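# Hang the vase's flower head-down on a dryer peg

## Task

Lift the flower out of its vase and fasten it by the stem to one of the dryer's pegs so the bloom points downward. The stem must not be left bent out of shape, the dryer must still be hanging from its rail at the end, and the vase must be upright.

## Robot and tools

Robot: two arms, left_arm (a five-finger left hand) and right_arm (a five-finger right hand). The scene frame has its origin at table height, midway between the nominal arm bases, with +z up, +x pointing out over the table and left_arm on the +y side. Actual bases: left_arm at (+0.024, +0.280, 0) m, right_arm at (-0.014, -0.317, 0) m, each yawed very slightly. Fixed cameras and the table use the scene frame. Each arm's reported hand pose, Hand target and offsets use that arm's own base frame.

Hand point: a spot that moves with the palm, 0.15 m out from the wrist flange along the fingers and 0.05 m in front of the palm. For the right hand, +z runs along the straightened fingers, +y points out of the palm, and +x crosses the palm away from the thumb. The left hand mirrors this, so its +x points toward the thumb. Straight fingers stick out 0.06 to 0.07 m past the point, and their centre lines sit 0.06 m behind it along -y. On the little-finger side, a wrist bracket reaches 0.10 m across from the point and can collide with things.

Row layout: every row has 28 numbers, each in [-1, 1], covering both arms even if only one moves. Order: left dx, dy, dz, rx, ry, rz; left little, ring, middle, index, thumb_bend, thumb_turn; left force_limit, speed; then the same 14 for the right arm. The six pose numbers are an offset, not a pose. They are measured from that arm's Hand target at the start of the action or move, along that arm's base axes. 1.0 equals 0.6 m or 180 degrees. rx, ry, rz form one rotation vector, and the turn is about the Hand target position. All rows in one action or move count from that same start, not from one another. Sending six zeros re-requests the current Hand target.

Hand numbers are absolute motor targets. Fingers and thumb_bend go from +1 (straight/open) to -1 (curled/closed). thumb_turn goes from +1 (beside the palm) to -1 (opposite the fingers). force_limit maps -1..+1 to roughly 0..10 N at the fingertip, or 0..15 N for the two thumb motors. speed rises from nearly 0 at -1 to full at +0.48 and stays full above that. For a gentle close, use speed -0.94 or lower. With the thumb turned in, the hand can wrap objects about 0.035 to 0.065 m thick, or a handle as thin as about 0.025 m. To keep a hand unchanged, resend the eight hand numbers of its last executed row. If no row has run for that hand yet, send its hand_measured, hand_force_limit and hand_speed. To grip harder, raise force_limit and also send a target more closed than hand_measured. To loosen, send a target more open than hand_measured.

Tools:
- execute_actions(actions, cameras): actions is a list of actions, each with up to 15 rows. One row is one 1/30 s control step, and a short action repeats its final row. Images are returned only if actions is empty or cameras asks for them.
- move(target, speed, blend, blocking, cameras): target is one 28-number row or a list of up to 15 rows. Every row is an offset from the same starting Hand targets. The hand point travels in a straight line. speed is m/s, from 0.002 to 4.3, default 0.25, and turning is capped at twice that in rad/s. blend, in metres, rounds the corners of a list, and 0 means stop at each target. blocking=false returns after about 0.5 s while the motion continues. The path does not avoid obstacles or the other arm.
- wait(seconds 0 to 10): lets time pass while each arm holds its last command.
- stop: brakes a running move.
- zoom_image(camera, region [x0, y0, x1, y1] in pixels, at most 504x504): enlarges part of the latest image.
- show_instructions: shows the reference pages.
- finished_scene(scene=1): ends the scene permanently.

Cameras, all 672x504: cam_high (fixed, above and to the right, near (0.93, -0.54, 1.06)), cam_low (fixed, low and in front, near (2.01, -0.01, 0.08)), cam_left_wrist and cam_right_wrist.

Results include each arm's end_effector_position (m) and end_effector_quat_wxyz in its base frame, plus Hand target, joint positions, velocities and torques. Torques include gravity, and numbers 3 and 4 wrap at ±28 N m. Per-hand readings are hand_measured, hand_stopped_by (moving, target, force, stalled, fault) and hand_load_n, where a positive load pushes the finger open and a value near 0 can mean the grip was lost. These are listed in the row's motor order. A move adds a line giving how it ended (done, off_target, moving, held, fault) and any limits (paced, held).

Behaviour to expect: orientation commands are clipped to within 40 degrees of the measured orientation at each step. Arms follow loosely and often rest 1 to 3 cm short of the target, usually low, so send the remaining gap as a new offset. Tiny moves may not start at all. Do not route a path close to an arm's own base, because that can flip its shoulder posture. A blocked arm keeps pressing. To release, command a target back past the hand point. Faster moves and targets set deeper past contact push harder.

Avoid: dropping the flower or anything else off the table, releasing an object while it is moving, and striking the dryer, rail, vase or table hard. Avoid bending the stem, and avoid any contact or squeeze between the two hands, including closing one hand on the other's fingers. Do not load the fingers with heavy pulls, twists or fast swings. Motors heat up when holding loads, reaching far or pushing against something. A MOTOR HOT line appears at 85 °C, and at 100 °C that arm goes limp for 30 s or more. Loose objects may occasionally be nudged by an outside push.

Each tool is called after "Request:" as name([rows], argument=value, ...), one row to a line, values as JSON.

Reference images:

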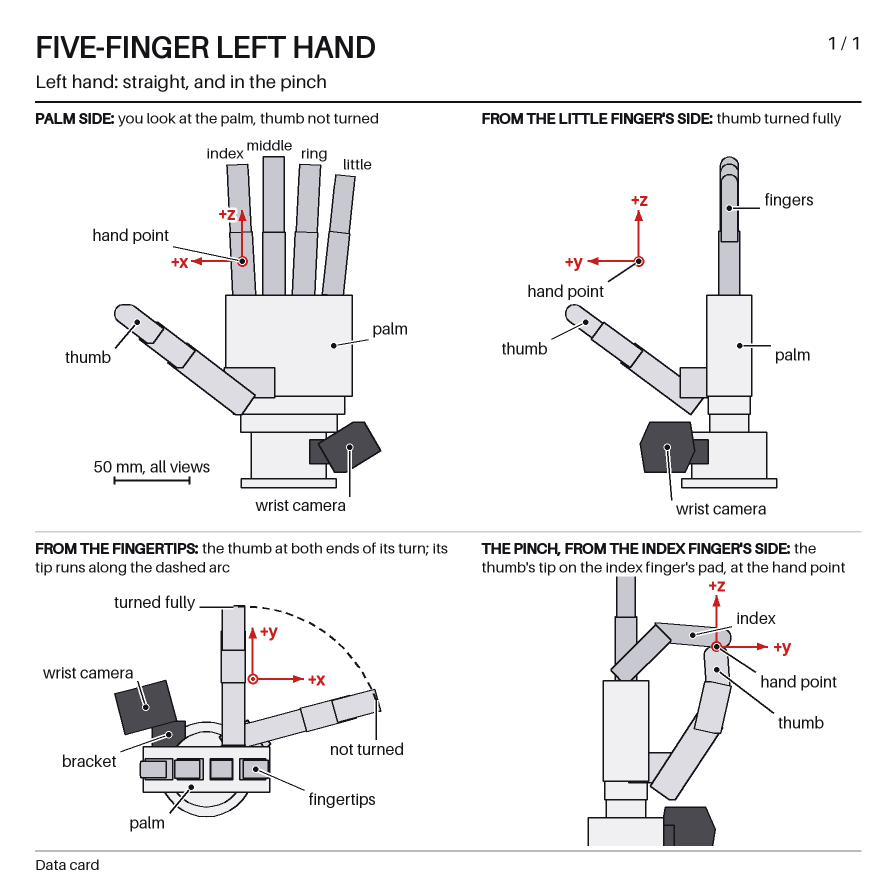

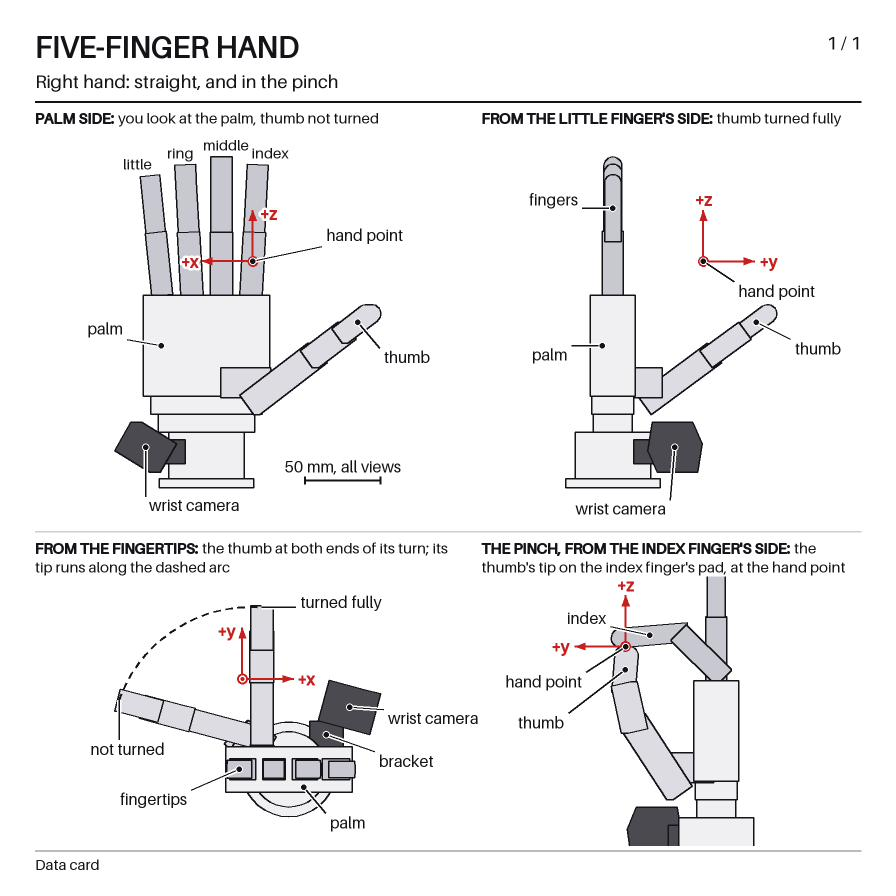

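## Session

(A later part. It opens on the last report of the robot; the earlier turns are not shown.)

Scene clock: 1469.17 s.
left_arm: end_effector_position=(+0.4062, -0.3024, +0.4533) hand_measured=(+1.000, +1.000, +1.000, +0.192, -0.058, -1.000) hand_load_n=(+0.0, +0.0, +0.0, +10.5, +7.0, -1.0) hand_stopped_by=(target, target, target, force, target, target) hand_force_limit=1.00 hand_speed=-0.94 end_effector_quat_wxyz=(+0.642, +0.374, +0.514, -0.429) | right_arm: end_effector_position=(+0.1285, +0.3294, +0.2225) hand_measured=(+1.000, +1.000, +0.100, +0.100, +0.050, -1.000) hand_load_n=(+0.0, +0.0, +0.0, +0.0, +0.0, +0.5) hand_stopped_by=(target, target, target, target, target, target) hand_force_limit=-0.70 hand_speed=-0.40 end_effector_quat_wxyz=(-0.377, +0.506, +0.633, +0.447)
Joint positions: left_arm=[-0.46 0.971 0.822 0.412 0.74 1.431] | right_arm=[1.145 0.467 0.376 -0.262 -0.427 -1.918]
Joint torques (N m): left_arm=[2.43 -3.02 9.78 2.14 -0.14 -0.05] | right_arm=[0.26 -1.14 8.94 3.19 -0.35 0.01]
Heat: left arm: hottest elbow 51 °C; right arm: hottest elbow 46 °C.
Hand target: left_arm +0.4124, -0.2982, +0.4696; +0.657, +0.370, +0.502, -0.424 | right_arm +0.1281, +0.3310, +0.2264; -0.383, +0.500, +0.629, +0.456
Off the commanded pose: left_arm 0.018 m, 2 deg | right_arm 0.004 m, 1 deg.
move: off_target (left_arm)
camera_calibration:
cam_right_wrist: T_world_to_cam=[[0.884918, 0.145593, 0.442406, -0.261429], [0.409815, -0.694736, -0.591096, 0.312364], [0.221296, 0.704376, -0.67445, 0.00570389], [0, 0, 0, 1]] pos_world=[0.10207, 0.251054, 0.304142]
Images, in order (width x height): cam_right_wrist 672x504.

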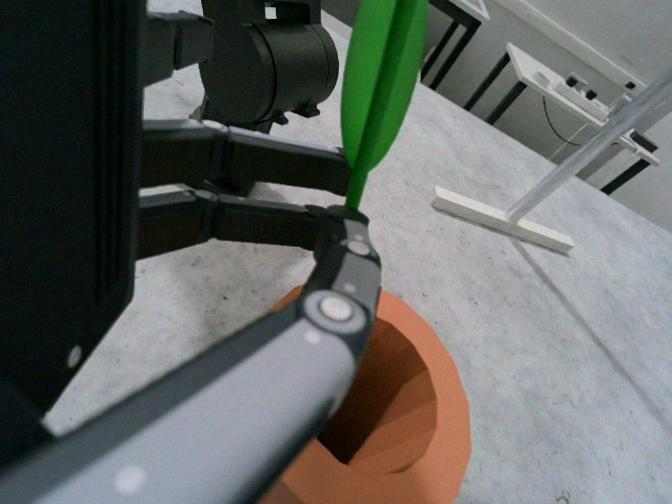

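Request:
move([
  [0.0,0.0,0.0,0.0,0.0,0, 1,1,1,0.08,-0.06,-1,1.0,-0.94, 0.011,0,0,0,0,0, 1,1,0.1,0.1,0.05,-1,-0.7,-0.4],
], speed=0.05, cameras=["cam_right_wrist"])

Request:
zoom_image(camera="cam_right_wrist", region=[200, 120, 420, 320])

Scene clock: 1475.93 s.
left_arm: end_effector_position=(+0.4062, -0.3024, +0.4533) hand_measured=(+1.000, +1.000, +1.000, +0.192, -0.058, -1.000) hand_load_n=(+0.0, +0.0, +0.0, +10.5, +7.0, -1.0) hand_stopped_by=(target, target, target, force, target, target) hand_force_limit=1.00 hand_speed=-0.94 end_effector_quat_wxyz=(+0.642, +0.374, +0.514, -0.429) | right_arm: end_effector_position=(+0.1302, +0.3289, +0.2240) hand_measured=(+1.000, +1.000, +0.100, +0.100, +0.050, -1.000) hand_load_n=(+0.0, +0.0, +0.0, +0.0, +0.0, +0.0) hand_stopped_by=(target, target, target, target, target, target) hand_force_limit=-0.70 hand_speed=-0.40 end_effector_quat_wxyz=(-0.384, +0.504, +0.631, +0.447)
Joint positions: left_arm=[-0.46 0.971 0.822 0.412 0.74 1.431] | right_arm=[1.121 0.467 0.376 -0.258 -0.461 -1.918]
Joint torques (N m): left_arm=[2.2 -3.08 9.85 2.19 -0.15 -0.03] | right_arm=[0.09 -0.21 9.31 3.19 -0.34 -0.11]
Heat: left arm: hottest elbow 51 °C; right arm: hottest elbow 45 °C.
Hand target: left_arm +0.4124, -0.2982, +0.4696; +0.657, +0.370, +0.502, -0.424 | right_arm +0.1347, +0.3310, +0.2264; -0.383, +0.500, +0.629, +0.456
Off the commanded pose: left_arm 0.018 m, 2 deg | right_arm 0.006 m, 1 deg.
move: off_target (left_arm)
camera_calibration:
cam_right_wrist: T_world_to_cam=[[0.887653, 0.14793, 0.436106, -0.263282], [0.409597, -0.686448, -0.600849, 0.31167], [0.21048, 0.711973, -0.66992, 0.0045732], [0, 0, 0, 1]] pos_world=[0.105081, 0.249637, 0.305149]
Images, in order (width x height): cam_right_wrist 672x504.

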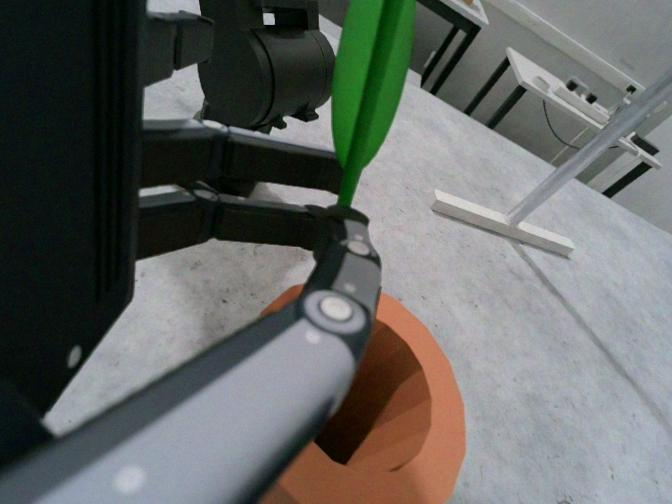

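Scaled by 2.291.

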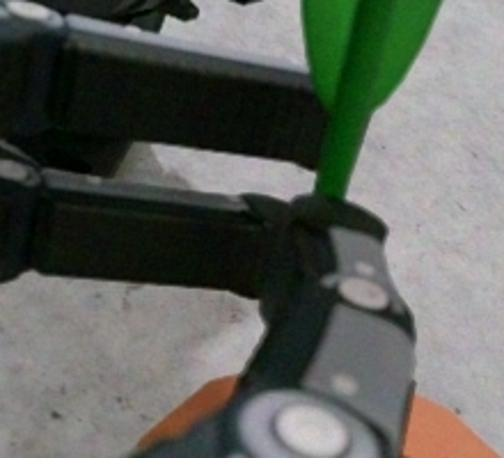

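Request:
move([
  [0.0,0.0,0.0,0.0,0.0,0, 1,1,1,0.08,-0.06,-1,1.0,-0.94, 0,0,0,0,0,0, 1,1,-0.35,-0.35,0.05,-1,-0.65,-0.92],
], speed=0.05, cameras=["cam_right_wrist"])

Request:
zoom_image(camera="cam_right_wrist", region=[200, 120, 420, 320])

Scene clock: 1486.07 s.
left_arm: end_effector_position=(+0.4062, -0.3024, +0.4533) hand_measured=(+1.000, +1.000, +1.000, +0.192, -0.058, -1.000) hand_load_n=(+0.0, +0.0, +0.0, +10.0, +6.5, -1.0) hand_stopped_by=(target, target, target, force, target, target) hand_force_limit=1.00 hand_speed=-0.94 end_effector_quat_wxyz=(+0.642, +0.374, +0.514, -0.429) | right_arm: end_effector_position=(+0.1302, +0.3289, +0.2240) hand_measured=(+1.000, +1.000, -0.160, -0.116, +0.050, -1.000) hand_load_n=(+0.0, +0.0, +1.5, +1.0, +0.5, -0.5) hand_stopped_by=(target, target, force, force, target, target) hand_force_limit=-0.65 hand_speed=-0.92 end_effector_quat_wxyz=(-0.384, +0.504, +0.631, +0.447)
Joint positions: left_arm=[-0.46 0.971 0.822 0.412 0.74 1.431] | right_arm=[1.121 0.467 0.376 -0.258 -0.461 -1.918]
Joint torques (N m): left_arm=[2.14 -2.96 9.78 2.14 -0.14 -0.04] | right_arm=[0.03 -0.21 9.32 3.21 -0.31 -0.12]
Heat: left arm: hottest elbow 52 °C; right arm: hottest elbow 44 °C.
Hand target: left_arm +0.4124, -0.2982, +0.4696; +0.657, +0.370, +0.502, -0.424 | right_arm +0.1347, +0.3310, +0.2264; -0.383, +0.500, +0.629, +0.456
Off the commanded pose: left_arm 0.018 m, 2 deg | right_arm 0.006 m, 1 deg.
move: off_target (left_arm)
camera_calibration:
cam_right_wrist: T_world_to_cam=[[0.887653, 0.14793, 0.436106, -0.263282], [0.409597, -0.686448, -0.600849, 0.31167], [0.21048, 0.711973, -0.66992, 0.0045732], [0, 0, 0, 1]] pos_world=[0.105081, 0.249637, 0.305149]
Images, in order (width x height): cam_right_wrist 672x504.

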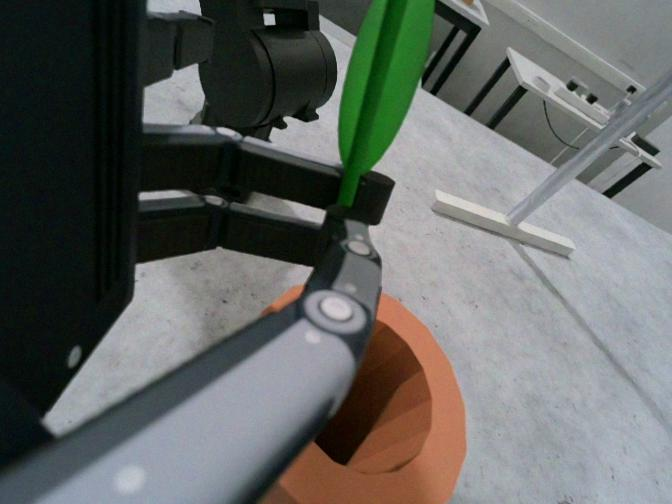

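Scaled by 2.291.

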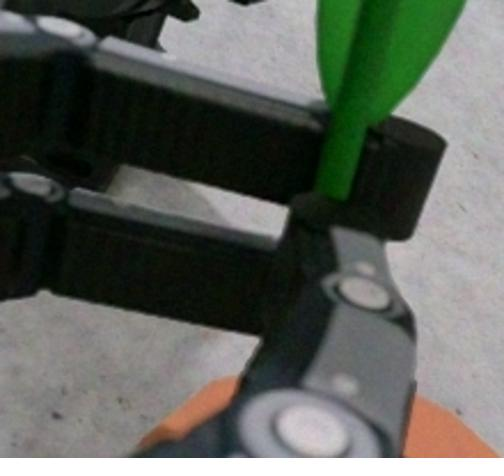

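Request:
move([
  [0.0,0.0,0.0,0.0,0.0,0, 1,1,1,0.08,-0.06,-1,1.0,-0.94, 0,0,0,0,0,0, 1,1,-0.4,-0.4,0.05,-1,-0.5,-0.92],
], speed=0.05, cameras=["cam_high", "cam_low"])

Request:
zoom_image(camera="cam_high", region=[200, 100, 300, 220])

Request:
zoom_image(camera="cam_low", region=[210, 170, 300, 280])

Scene clock: 1508.77 s.
left_arm: end_effector_position=(+0.4062, -0.3024, +0.4533) hand_measured=(+1.000, +1.000, +1.000, +0.192, -0.058, -1.000) hand_load_n=(+0.0, +0.0, +0.0, +10.5, +6.5, -1.0) hand_stopped_by=(target, target, target, force, target, target) hand_force_limit=1.00 hand_speed=-0.94 end_effector_quat_wxyz=(+0.642, +0.374, +0.514, -0.429) | right_arm: end_effector_position=(+0.1299, +0.3290, +0.2240) hand_measured=(+1.000, +1.000, -0.166, -0.130, +0.050, -1.000) hand_load_n=(+0.0, +0.0, +2.5, +2.5, +1.5, -1.0) hand_stopped_by=(target, target, force, force, target, target) hand_force_limit=-0.50 hand_speed=-0.92 end_effector_quat_wxyz=(-0.385, +0.504, +0.632, +0.447)
Joint positions: left_arm=[-0.46 0.971 0.822 0.412 0.74 1.431] | right_arm=[1.121 0.467 0.376 -0.258 -0.463 -1.918]
Joint torques (N m): left_arm=[2.26 -2.96 9.77 2.13 -0.16 -0.04] | right_arm=[0.38 0.09 9.33 3.12 -0.3 -0.11]
Heat: left arm: hottest elbow 52 °C; right arm: hottest elbow 43 °C.
Hand target: left_arm +0.4124, -0.2982, +0.4696; +0.657, +0.370, +0.502, -0.424 | right_arm +0.1347, +0.3310, +0.2264; -0.383, +0.500, +0.629, +0.456
Off the commanded pose: left_arm 0.018 m, 2 deg | right_arm 0.006 m, 1 deg.
move: off_target (left_arm)
Images, in order (width x height): cam_high 672x504, cam_low 672x504.

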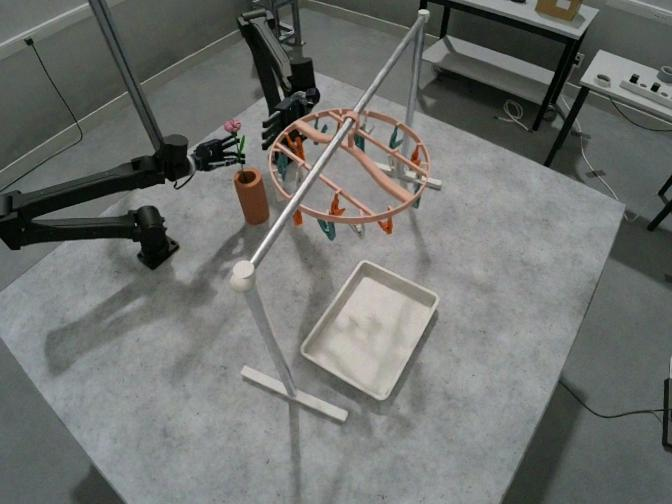

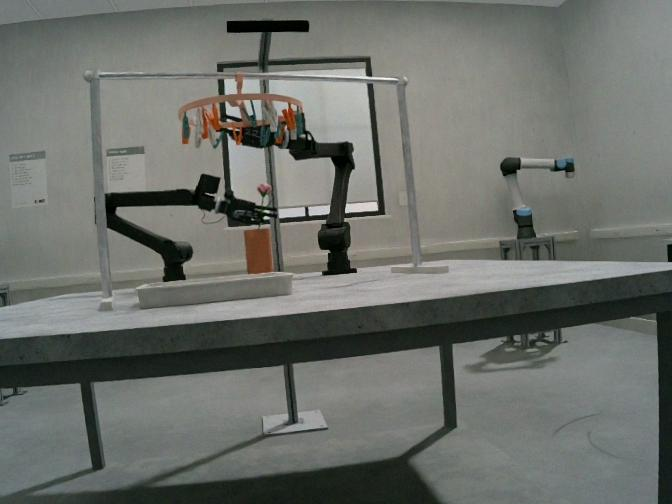

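Scaled by 4.200.

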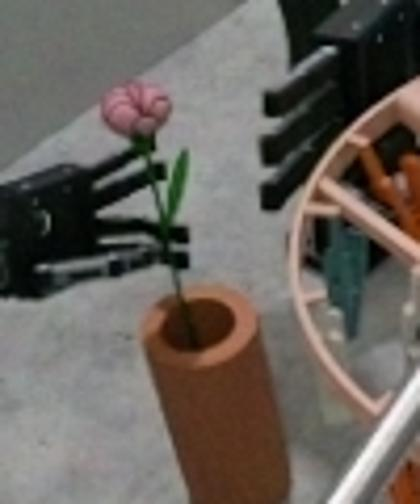

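Scaled by 4.582.

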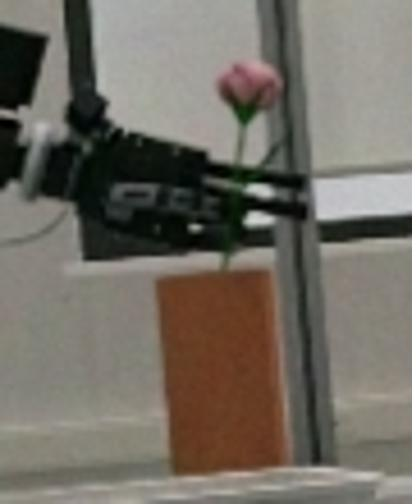

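Request:
move([
  [0.0,0.0,0.0,0.0,0.0,0, 1,1,1,0.08,-0.06,-1,1.0,-0.94, -0.022,0.028,0.15,0,0,0, 1,1,-0.4,-0.4,0.05,-1,-0.5,-0.92],
], speed=0.08, cameras=["all"])

Scene clock: 1518.57 s.
left_arm: end_effector_position=(+0.4062, -0.3024, +0.4533) hand_measured=(+1.000, +1.000, +1.000, +0.192, -0.058, -1.000) hand_load_n=(+0.0, +0.0, +0.0, +10.0, +6.5, -1.0) hand_stopped_by=(target, target, target, force, target, target) hand_force_limit=1.00 hand_speed=-0.94 end_effector_quat_wxyz=(+0.642, +0.374, +0.514, -0.429) | right_arm: end_effector_position=(+0.1230, +0.3394, +0.2799) hand_measured=(+1.000, +1.000, -0.166, -0.130, +0.050, -1.000) hand_load_n=(+0.0, +0.0, +3.0, +1.5, +1.0, -1.0) hand_stopped_by=(target, target, force, force, target, target) hand_force_limit=-0.50 hand_speed=-0.92 end_effector_quat_wxyz=(-0.373, +0.511, +0.635, +0.443)
Joint positions: left_arm=[-0.46 0.971 0.822 0.412 0.74 1.431] | right_arm=[1.205 0.497 0.541 -0.405 -0.366 -1.898]
Joint velocities: left_arm=[0.005 -0.015 0.007 -0.007 -0.066 -0.154] | right_arm=[within noise]
Joint torques (N m): left_arm=[2.26 -2.9 9.78 2.18 -0.15 -0.04] | right_arm=[1.49 -0.21 15.42 1.63 -0.06 0.09]
Heat: left arm: hottest elbow 52 °C; right arm: hottest elbow 43 °C.
Hand target: left_arm +0.4124, -0.2982, +0.4696; +0.657, +0.370, +0.502, -0.424 | right_arm +0.1215, +0.3478, +0.3164; -0.383, +0.500, +0.629, +0.456
Off the commanded pose: left_arm 0.018 m, 2 deg | right_arm 0.038 m, 2 deg.
move: off_target (left_arm, right_arm)
camera_calibration:
cam_left_wrist: T_world_to_cam=[[-0.890498, -0.343478, -0.29839, 0.389035], [0.138485, 0.42009, -0.896854, 0.474269], [0.4334, -0.839969, -0.326522, -0.166978], [0, 0, 0, 1]] pos_world=[0.353124, -0.205867, 0.486912]
cam_right_wrist: T_world_to_cam=[[0.886439, 0.148875, 0.438249, -0.283478], [0.405694, -0.705702, -0.580859, 0.35684], [0.222798, 0.692691, -0.685959, 0.0455472], [0, 0, 0, 1]] pos_world=[0.0963699, 0.262475, 0.362751]

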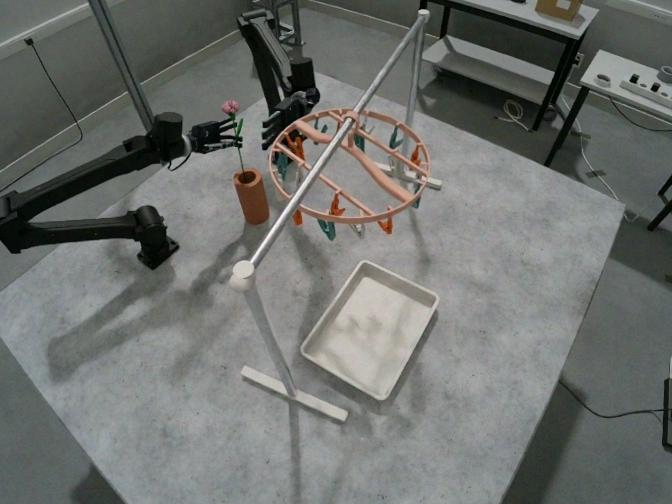

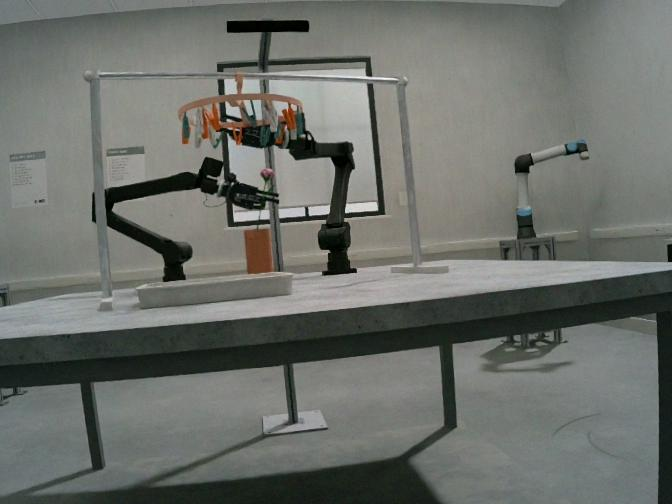

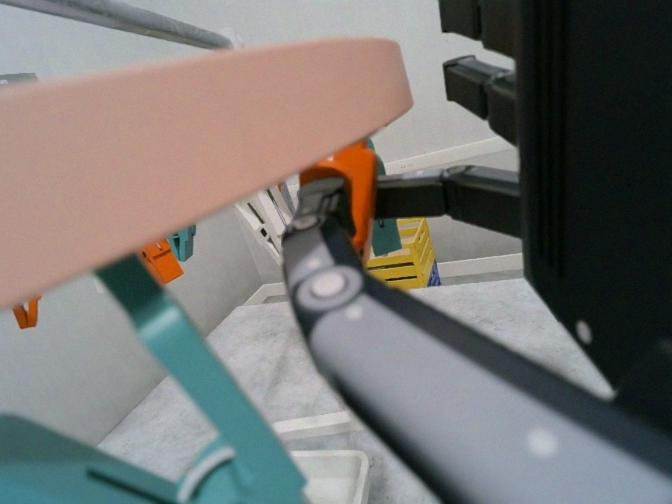

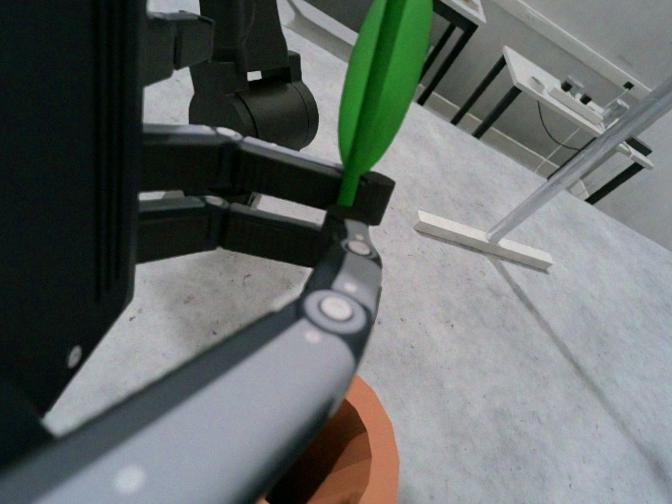

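Request:
zoom_image(camera="cam_high", region=[200, 80, 300, 200])

Request:
zoom_image(camera="cam_low", region=[210, 150, 300, 260])

Scaled by 4.200.

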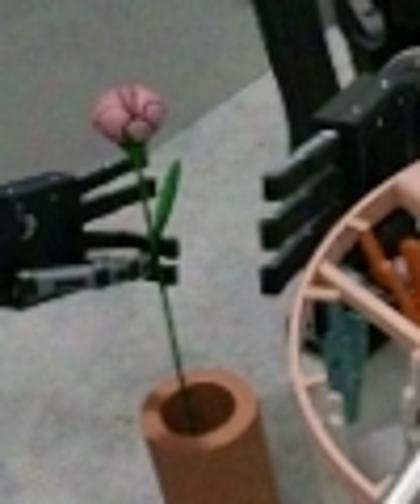

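Scaled by 4.582.

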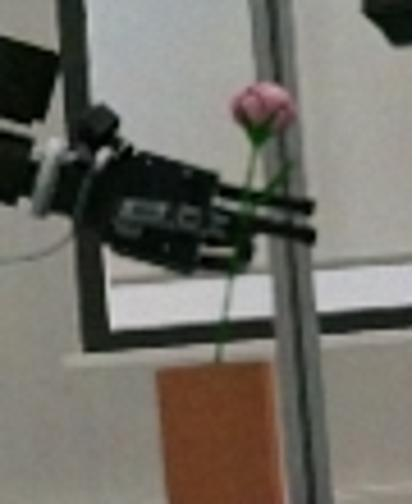

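Request:
move([
  [0.0,0.0,0.0,0.0,0.0,0, 1,1,1,0.08,-0.06,-1,1.0,-0.94, 0.033,-0.042,0.0167,0.0776,0.0614,0, 1,1,-0.4,-0.4,0.05,-1,-0.5,-0.92],
], speed=0.06, cameras=["cam_high", "cam_low", "cam_right_wrist"])

Request:
zoom_image(camera="cam_high", region=[200, 80, 300, 200])

Request:
zoom_image(camera="cam_low", region=[210, 150, 300, 260])

Scene clock: 1538.77 s.
left_arm: end_effector_position=(+0.4062, -0.3024, +0.4533) hand_measured=(+1.000, +1.000, +1.000, +0.192, -0.058, -1.000) hand_load_n=(+0.0, +0.0, +0.0, +10.5, +6.5, -1.0) hand_stopped_by=(target, target, target, force, target, target) hand_force_limit=1.00 hand_speed=-0.94 end_effector_quat_wxyz=(+0.642, +0.374, +0.514, -0.429) | right_arm: end_effector_position=(+0.1388, +0.3239, +0.3225) hand_measured=(+1.000, +1.000, -0.166, -0.130, +0.050, -1.000) hand_load_n=(+0.0, +0.0, +3.5, +0.0, +1.0, -1.0) hand_stopped_by=(target, target, force, force, target, target) hand_force_limit=-0.50 hand_speed=-0.92 end_effector_quat_wxyz=(+0.497, -0.496, -0.535, -0.470)
Joint positions: left_arm=[-0.46 0.971 0.822 0.412 0.74 1.431] | right_arm=[0.956 0.414 0.483 -0.152 -0.679 -1.633]
Joint torques (N m): left_arm=[2.2 -3.08 9.77 2.15 -0.16 -0.05] | right_arm=[0.03 -0.62 9.01 3.21 -0.25 0.06]
Heat: left arm: hottest elbow 52 °C; right arm: hottest elbow 45 °C.
Hand target: left_arm +0.4124, -0.2982, +0.4696; +0.657, +0.370, +0.502, -0.424 | right_arm +0.1413, +0.3226, +0.3264; +0.500, -0.491, -0.529, -0.479
Off the commanded pose: left_arm 0.018 m, 2 deg | right_arm 0.005 m, 1 deg.
move: off_target (left_arm)
camera_calibration:
cam_right_wrist: T_world_to_cam=[[0.956094, 0.0589098, 0.287077, -0.245641], [0.274904, -0.519714, -0.808904, 0.395633], [0.101546, 0.852307, -0.51309, -0.00858515], [0, 0, 0, 1]] pos_world=[0.126967, 0.227403, 0.386142]
Images, in order (width x height): cam_high 672x504, cam_low 672x504, cam_right_wrist 672x504.

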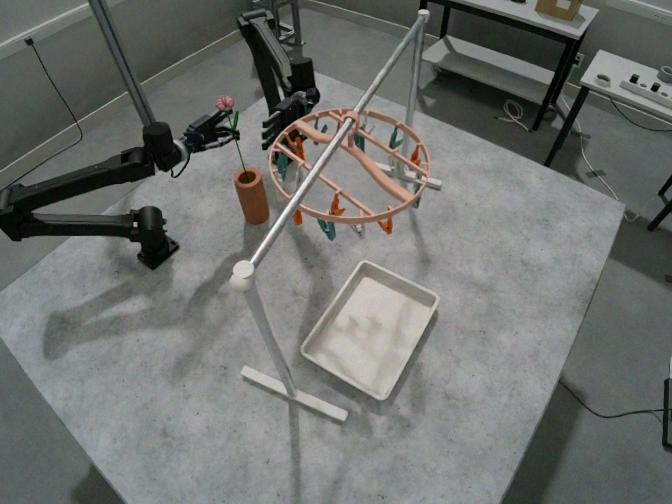

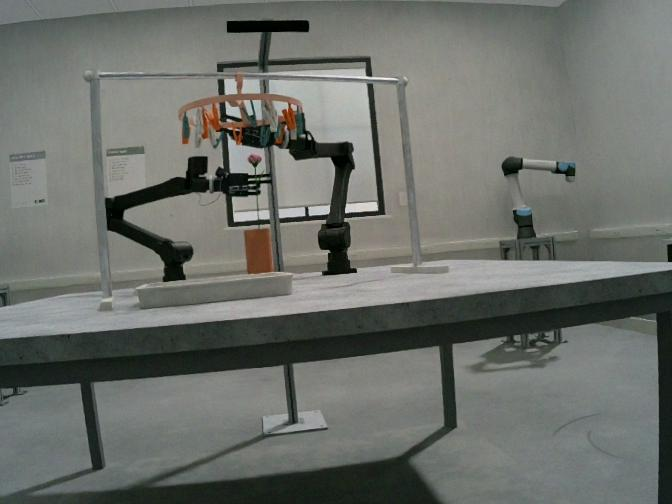

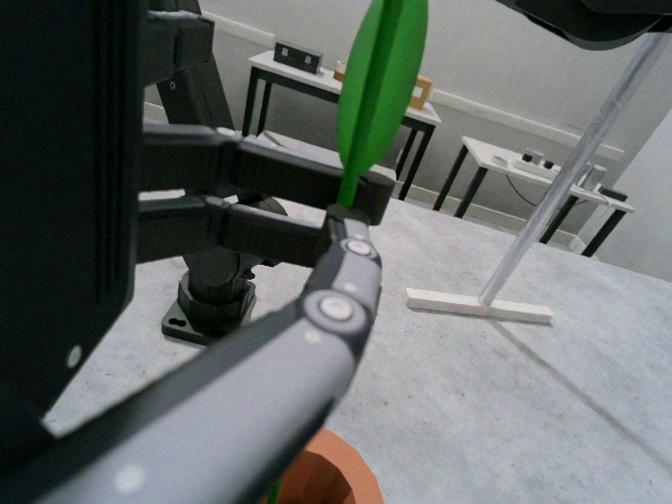

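Scaled by 4.200.

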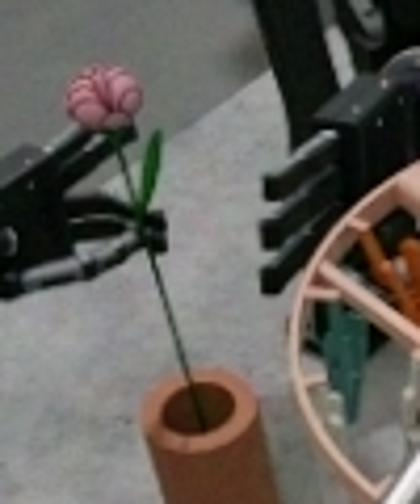

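Scaled by 4.582.

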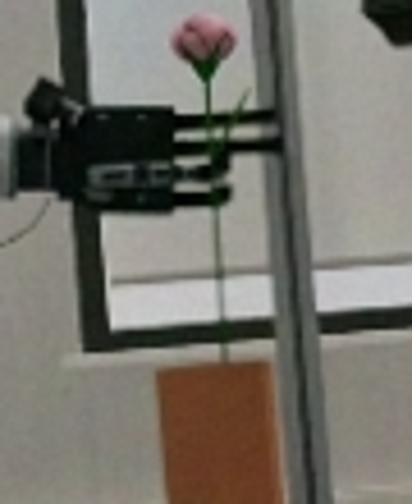

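Request:
move([
  [0.0,0.0,0.0,0.0,0.0,0, 1,1,1,0.08,-0.06,-1,1.0,-0.94, 0,0,0,0,0,0, 1,1,-0.4,-0.42,0.05,-1,-0.5,-0.92],
], speed=0.06, cameras=["cam_right_wrist"])

Scene clock: 1546.90 s.
left_arm: end_effector_position=(+0.4062, -0.3024, +0.4533) hand_measured=(+1.000, +1.000, +1.000, +0.192, -0.058, -1.000) hand_load_n=(+0.0, +0.0, +0.0, +10.5, +7.0, -1.0) hand_stopped_by=(target, target, target, force, target, target) hand_force_limit=1.00 hand_speed=-0.94 end_effector_quat_wxyz=(+0.642, +0.374, +0.514, -0.429) | right_arm: end_effector_position=(+0.1388, +0.3239, +0.3225) hand_measured=(+1.000, +1.000, -0.166, -0.158, +0.050, -1.000) hand_load_n=(+0.0, +0.5, +3.5, +2.0, +1.0, -2.5) hand_stopped_by=(target, target, force, force, target, target) hand_force_limit=-0.50 hand_speed=-0.92 end_effector_quat_wxyz=(+0.497, -0.496, -0.535, -0.470)
Joint positions: left_arm=[-0.46 0.971 0.822 0.412 0.74 1.431] | right_arm=[0.956 0.414 0.483 -0.152 -0.679 -1.633]
Joint torques (N m): left_arm=[2.26 -3.08 9.8 2.15 -0.14 -0.03] | right_arm=[0.15 -0.62 9.01 3.17 -0.28 0.07]
Heat: left arm: hottest elbow 52 °C; right arm: hottest elbow 44 °C.
Hand target: left_arm +0.4124, -0.2982, +0.4696; +0.657, +0.370, +0.502, -0.424 | right_arm +0.1413, +0.3226, +0.3264; +0.500, -0.491, -0.529, -0.479
Off the commanded pose: left_arm 0.018 m, 2 deg | right_arm 0.005 m, 1 deg.
move: off_target (left_arm)
camera_calibration:
cam_right_wrist: T_world_to_cam=[[0.956094, 0.0589098, 0.287077, -0.245641], [0.274904, -0.519714, -0.808904, 0.395633], [0.101546, 0.852307, -0.51309, -0.00858515], [0, 0, 0, 1]] pos_world=[0.126967, 0.227403, 0.386142]
Images, in order (width x height): cam_right_wrist 672x504.

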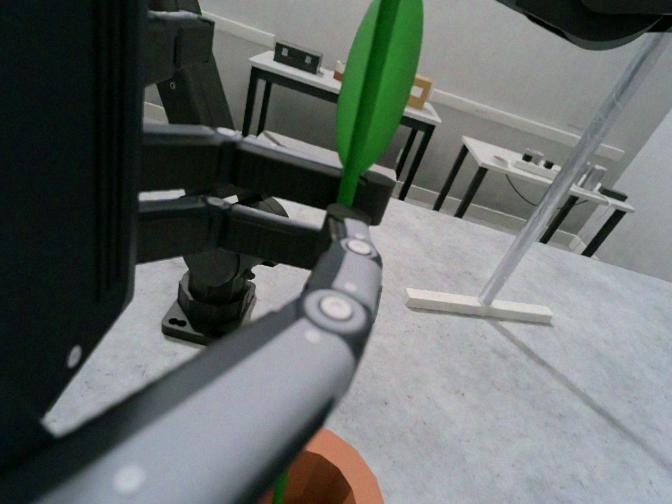

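Request:
move([
  [0.0,0.0,0.0,0.0,0.0,0, 1,1,1,0.08,-0.06,-1,1.0,-0.94, 0.0,-0.005,0.275,0,0,0, 1,1,-0.4,-0.42,0.05,-1,-0.5,-0.92],
], speed=0.1, cameras=["cam_right_wrist", "cam_high", "cam_low"])

Scene clock: 1565.33 s.
left_arm: end_effector_position=(+0.4062, -0.3024, +0.4533) hand_measured=(+1.000, +1.000, +1.000, +0.192, -0.058, -1.000) hand_load_n=(+0.0, +0.0, +0.0, +10.5, +6.5, -1.0) hand_stopped_by=(target, target, target, force, target, target) hand_force_limit=1.00 hand_speed=-0.94 end_effector_quat_wxyz=(+0.642, +0.374, +0.514, -0.429) | right_arm: end_effector_position=(+0.1401, +0.3221, +0.4564) hand_measured=(+1.000, +1.000, -0.166, -0.158, +0.050, -1.000) hand_load_n=(+0.0, +0.0, +3.5, +2.0, +1.0, -2.5) hand_stopped_by=(target, target, force, force, target, target) hand_force_limit=-0.50 hand_speed=-0.92 end_effector_quat_wxyz=(+0.497, -0.503, -0.534, -0.463)
Joint positions: left_arm=[-0.46 0.971 0.822 0.412 0.74 1.431] | right_arm=[0.944 0.516 0.873 -0.457 -0.69 -1.63]
Joint torques (N m): left_arm=[2.2 -3.02 9.78 2.13 -0.15 -0.04] | right_arm=[0.21 0.38 14.63 1.62 -0.25 0.03]
Heat: left arm: hottest elbow 52 °C; right arm: hottest elbow 44 °C.
Hand target: left_arm +0.4124, -0.2982, +0.4696; +0.657, +0.370, +0.502, -0.424 | right_arm +0.1413, +0.3196, +0.4914; +0.500, -0.491, -0.529, -0.479
Off the commanded pose: left_arm 0.018 m, 2 deg | right_arm 0.035 m, 2 deg.
move: off_target (left_arm, right_arm)
camera_calibration:
cam_right_wrist: T_world_to_cam=[[0.960003, 0.0609493, 0.273275, -0.280254], [0.263013, -0.530996, -0.805523, 0.506465], [0.096012, 0.84518, -0.525788, 0.0703902], [0, 0, 0, 1]] pos_world=[0.12908, 0.22652, 0.521566]
Images, in order (width x height): cam_high 672x504, cam_low 672x504, cam_right_wrist 672x504.

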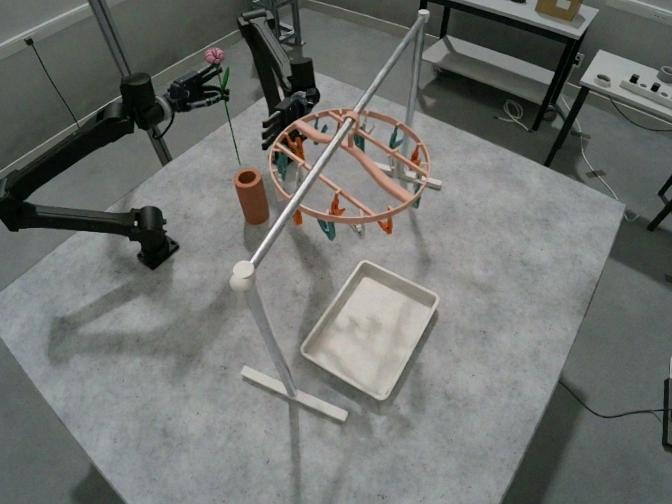

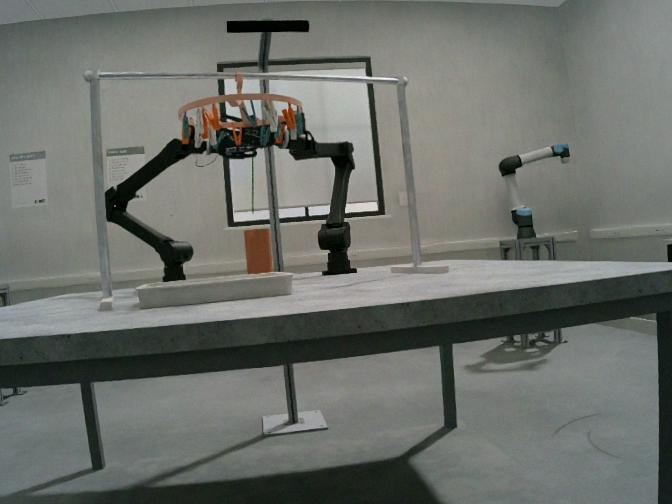

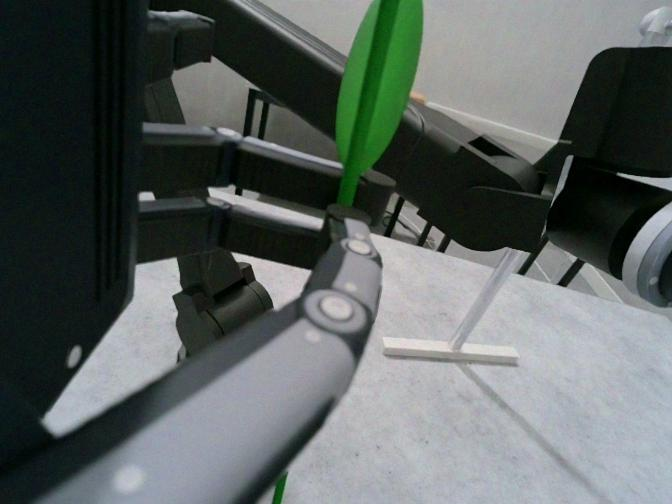

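Request:
move([
  [0.0,0.0,0.0,0.0,0.0,0, 1,1,1,0.08,-0.06,-1,1.0,-0.94, 0.191,-0.327,-0.06,0,0,-0.352, 1,1,-0.4,-0.42,0.05,-1,-0.5,-0.92],
  [0.0,0.0,0.0,0.0,0.0,0, 1,1,1,0.08,-0.06,-1,1.0,-0.94, 0.191,-0.327,-0.06,0.2602,0.4598,-0.2823, 1,1,-0.4,-0.42,0.05,-1,-0.5,-0.92],
], speed=0.2, blend=0.01, cameras=["cam_right_wrist", "cam_high", "cam_low"])

Scene clock: 1621.93 s.
left_arm: end_effector_position=(+0.4062, -0.3024, +0.4533) hand_measured=(+1.000, +1.000, +1.000, +0.192, -0.058, -1.000) hand_load_n=(+0.0, +0.0, +0.0, +10.5, +6.5, -1.0) hand_stopped_by=(target, target, target, force, target, target) hand_force_limit=1.00 hand_speed=-0.94 end_effector_quat_wxyz=(+0.642, +0.374, +0.514, -0.429) | right_arm: end_effector_position=(+0.2520, +0.1244, +0.4326) hand_measured=(+1.000, +1.000, -0.166, -0.158, +0.050, -1.000) hand_load_n=(+0.0, +0.0, +3.5, +2.0, +1.5, -3.0) hand_stopped_by=(target, target, force, force, target, target) hand_force_limit=-0.50 hand_speed=-0.92 end_effector_quat_wxyz=(+0.603, -0.624, +0.362, -0.341)
Joint positions: left_arm=[-0.46 0.971 0.822 0.412 0.74 1.431] | right_arm=[0.008 0.356 0.841 -0.532 -0.521 -0.013]
Joint torques (N m): left_arm=[2.14 -2.96 9.81 2.17 -0.15 -0.04] | right_arm=[-0.03 2.32 11.55 3.12 -0.24 0.11]
Heat: left arm: hottest elbow 52 °C; right arm: hottest elbow 50 °C.
Hand target: left_arm +0.4124, -0.2982, +0.4696; +0.657, +0.370, +0.502, -0.424 | right_arm +0.2559, +0.1234, +0.4554; +0.613, -0.612, +0.353, -0.353
Off the commanded pose: left_arm 0.018 m, 2 deg | right_arm 0.023 m, 3 deg.
move: off_target (left_arm, right_arm)
camera_calibration:
cam_right_wrist: T_world_to_cam=[[0.0803417, -0.261624, -0.96182, 0.427062], [-0.85265, 0.481744, -0.202261, 0.247128], [0.516268, 0.836346, -0.184369, -0.0382828], [0, 0, 0, 1]] pos_world=[0.196167, 0.0246946, 0.453683]
Images, in order (width x height): cam_high 672x504, cam_low 672x504, cam_right_wrist 672x504.

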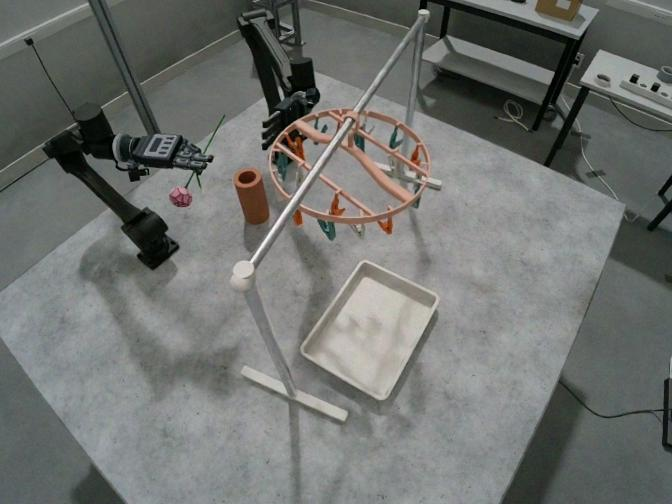

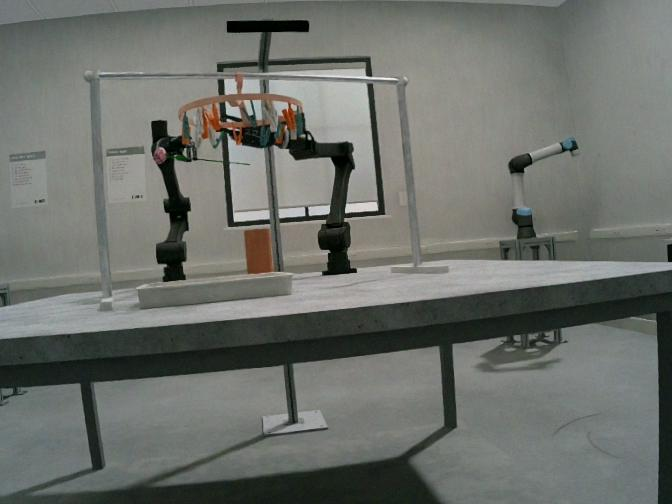

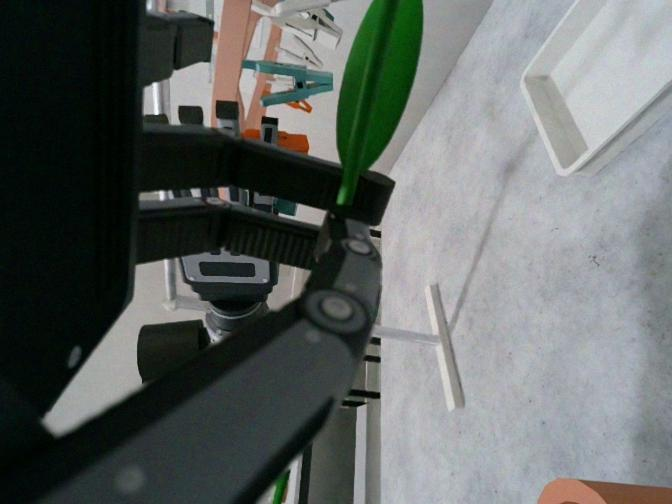

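Request:
move([
  [0.0,0.0,0.0,0.0,0.0,0, 1,1,1,0.08,-0.06,-1,1.0,-0.94, 0.0895,0.0988,-0.292,0.433,0.25,0, 1,1,-0.4,-0.42,0.05,-1,-0.5,-0.92],
], speed=0.2, cameras=["all"])

Scene clock: 1647.17 s.
left_arm: end_effector_position=(+0.4062, -0.3024, +0.4533) hand_measured=(+1.000, +1.000, +1.000, +0.192, -0.058, -1.000) hand_load_n=(+0.0, +0.0, +0.0, +10.5, +7.0, -1.0) hand_stopped_by=(target, target, target, force, target, target) hand_force_limit=1.00 hand_speed=-0.94 end_effector_quat_wxyz=(+0.642, +0.374, +0.514, -0.429) | right_arm: end_effector_position=(+0.3114, +0.1791, +0.2800) hand_measured=(+1.000, +1.000, -0.166, -0.158, +0.050, -1.000) hand_load_n=(+0.0, +0.0, +3.5, +2.0, +1.5, -3.0) hand_stopped_by=(target, target, force, force, target, target) hand_force_limit=-0.50 hand_speed=-0.92 end_effector_quat_wxyz=(+0.682, -0.185, +0.686, +0.171)
Joint positions: left_arm=[-0.46 0.971 0.822 0.412 0.74 1.431] | right_arm=[0.183 0.599 0.204 0.384 -0.326 1.55]
Joint torques (N m): left_arm=[2.2 -3.02 9.83 2.11 -0.15 -0.04] | right_arm=[1.38 -0.38 8.47 3.3 -0.01 0.19]
Heat: left arm: hottest elbow 52 °C; right arm: hottest elbow 47 °C.
Hand target: left_arm +0.4124, -0.2982, +0.4696; +0.657, +0.370, +0.502, -0.424 | right_arm +0.3096, +0.1827, +0.2802; +0.683, -0.183, +0.683, +0.183
Off the commanded pose: left_arm 0.018 m, 2 deg | right_arm 0.004 m, 1 deg.
move: off_target (left_arm)
camera_calibration:
cam_left_wrist: T_world_to_cam=[[-0.890498, -0.343478, -0.29839, 0.389035], [0.138485, 0.42009, -0.896854, 0.474269], [0.4334, -0.839969, -0.326522, -0.166978], [0, 0, 0, 1]] pos_world=[0.353124, -0.205867, 0.486912]
cam_right_wrist: T_world_to_cam=[[-0.488916, 0.821684, -0.292911, 0.0857823], [-0.534453, -0.0167749, 0.845032, -0.0625989], [0.689436, 0.569696, 0.447353, -0.325898], [0, 0, 0, 1]] pos_world=[0.23317, 0.114127, 0.223816]

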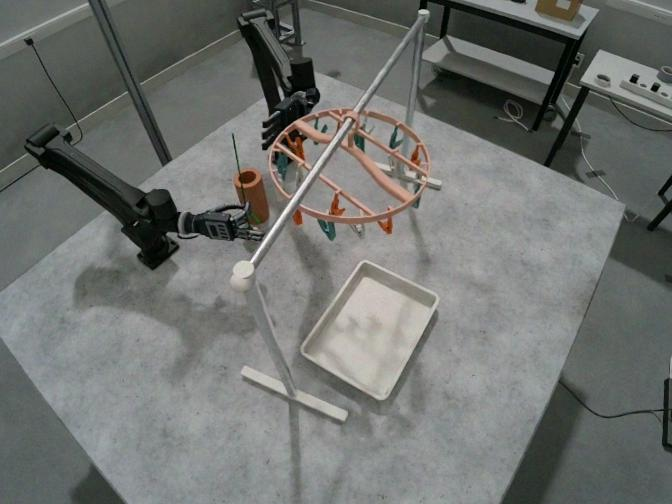

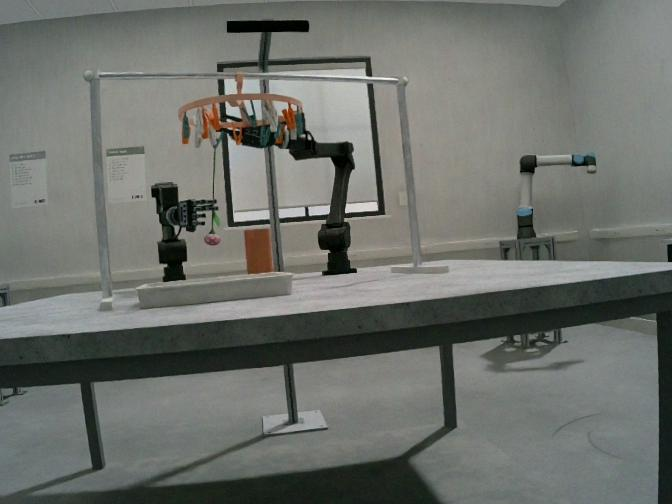

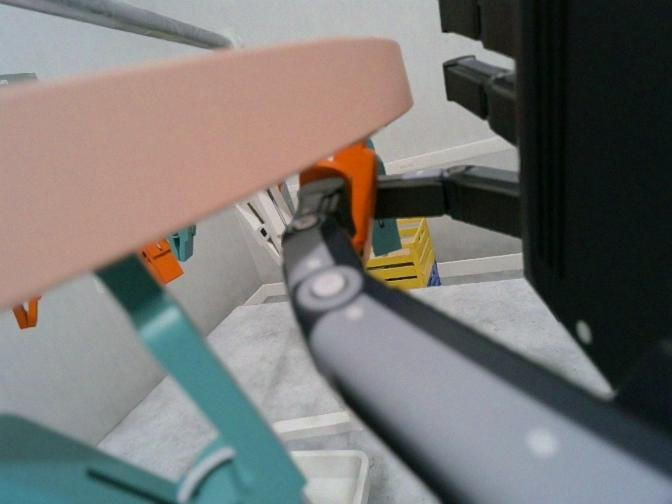

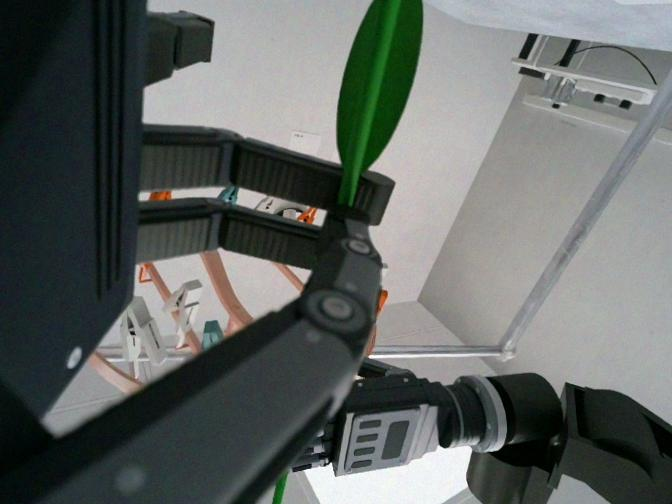

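Request:
zoom_image(camera="cam_right_wrist", region=[230, 180, 480, 400])

Request:
zoom_image(camera="cam_low", region=[170, 80, 310, 200])

Request:
zoom_image(camera="cam_high", region=[210, 90, 330, 250])

Scaled by 2.016.

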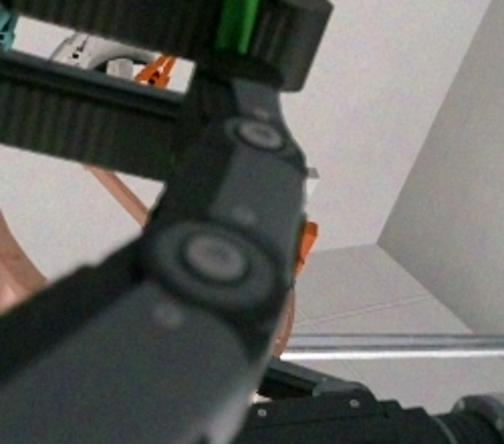

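Scaled by 3.600.

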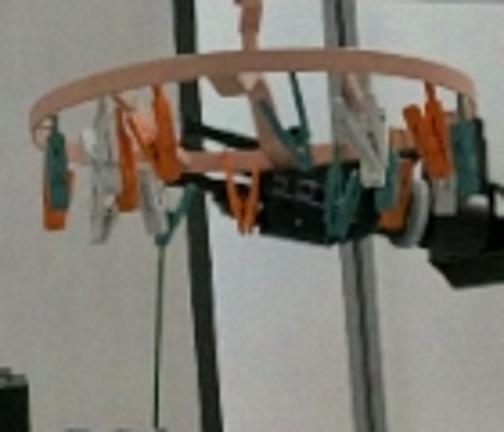

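Scaled by 3.150.

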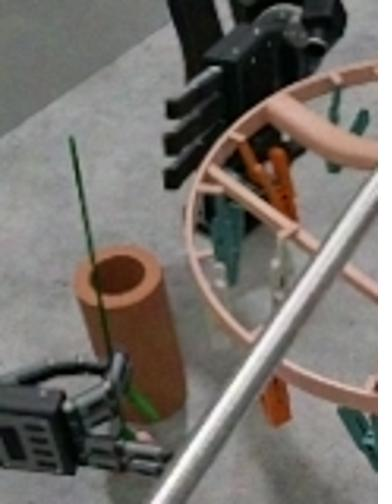

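Request:
zoom_image(camera="cam_low", region=[222, 112, 252, 152])

Request:
zoom_image(camera="cam_high", region=[275, 125, 315, 175])

Scaled by 12.600.

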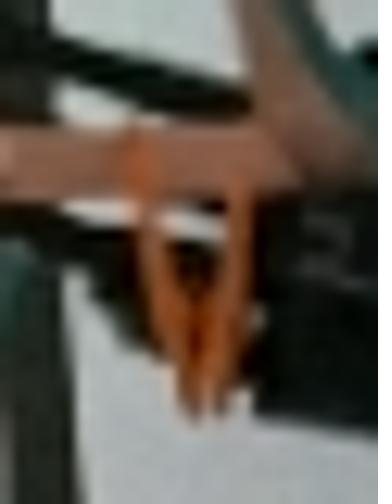

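Scaled by 10.080.

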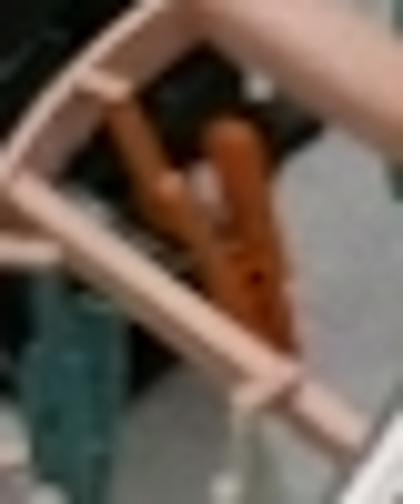

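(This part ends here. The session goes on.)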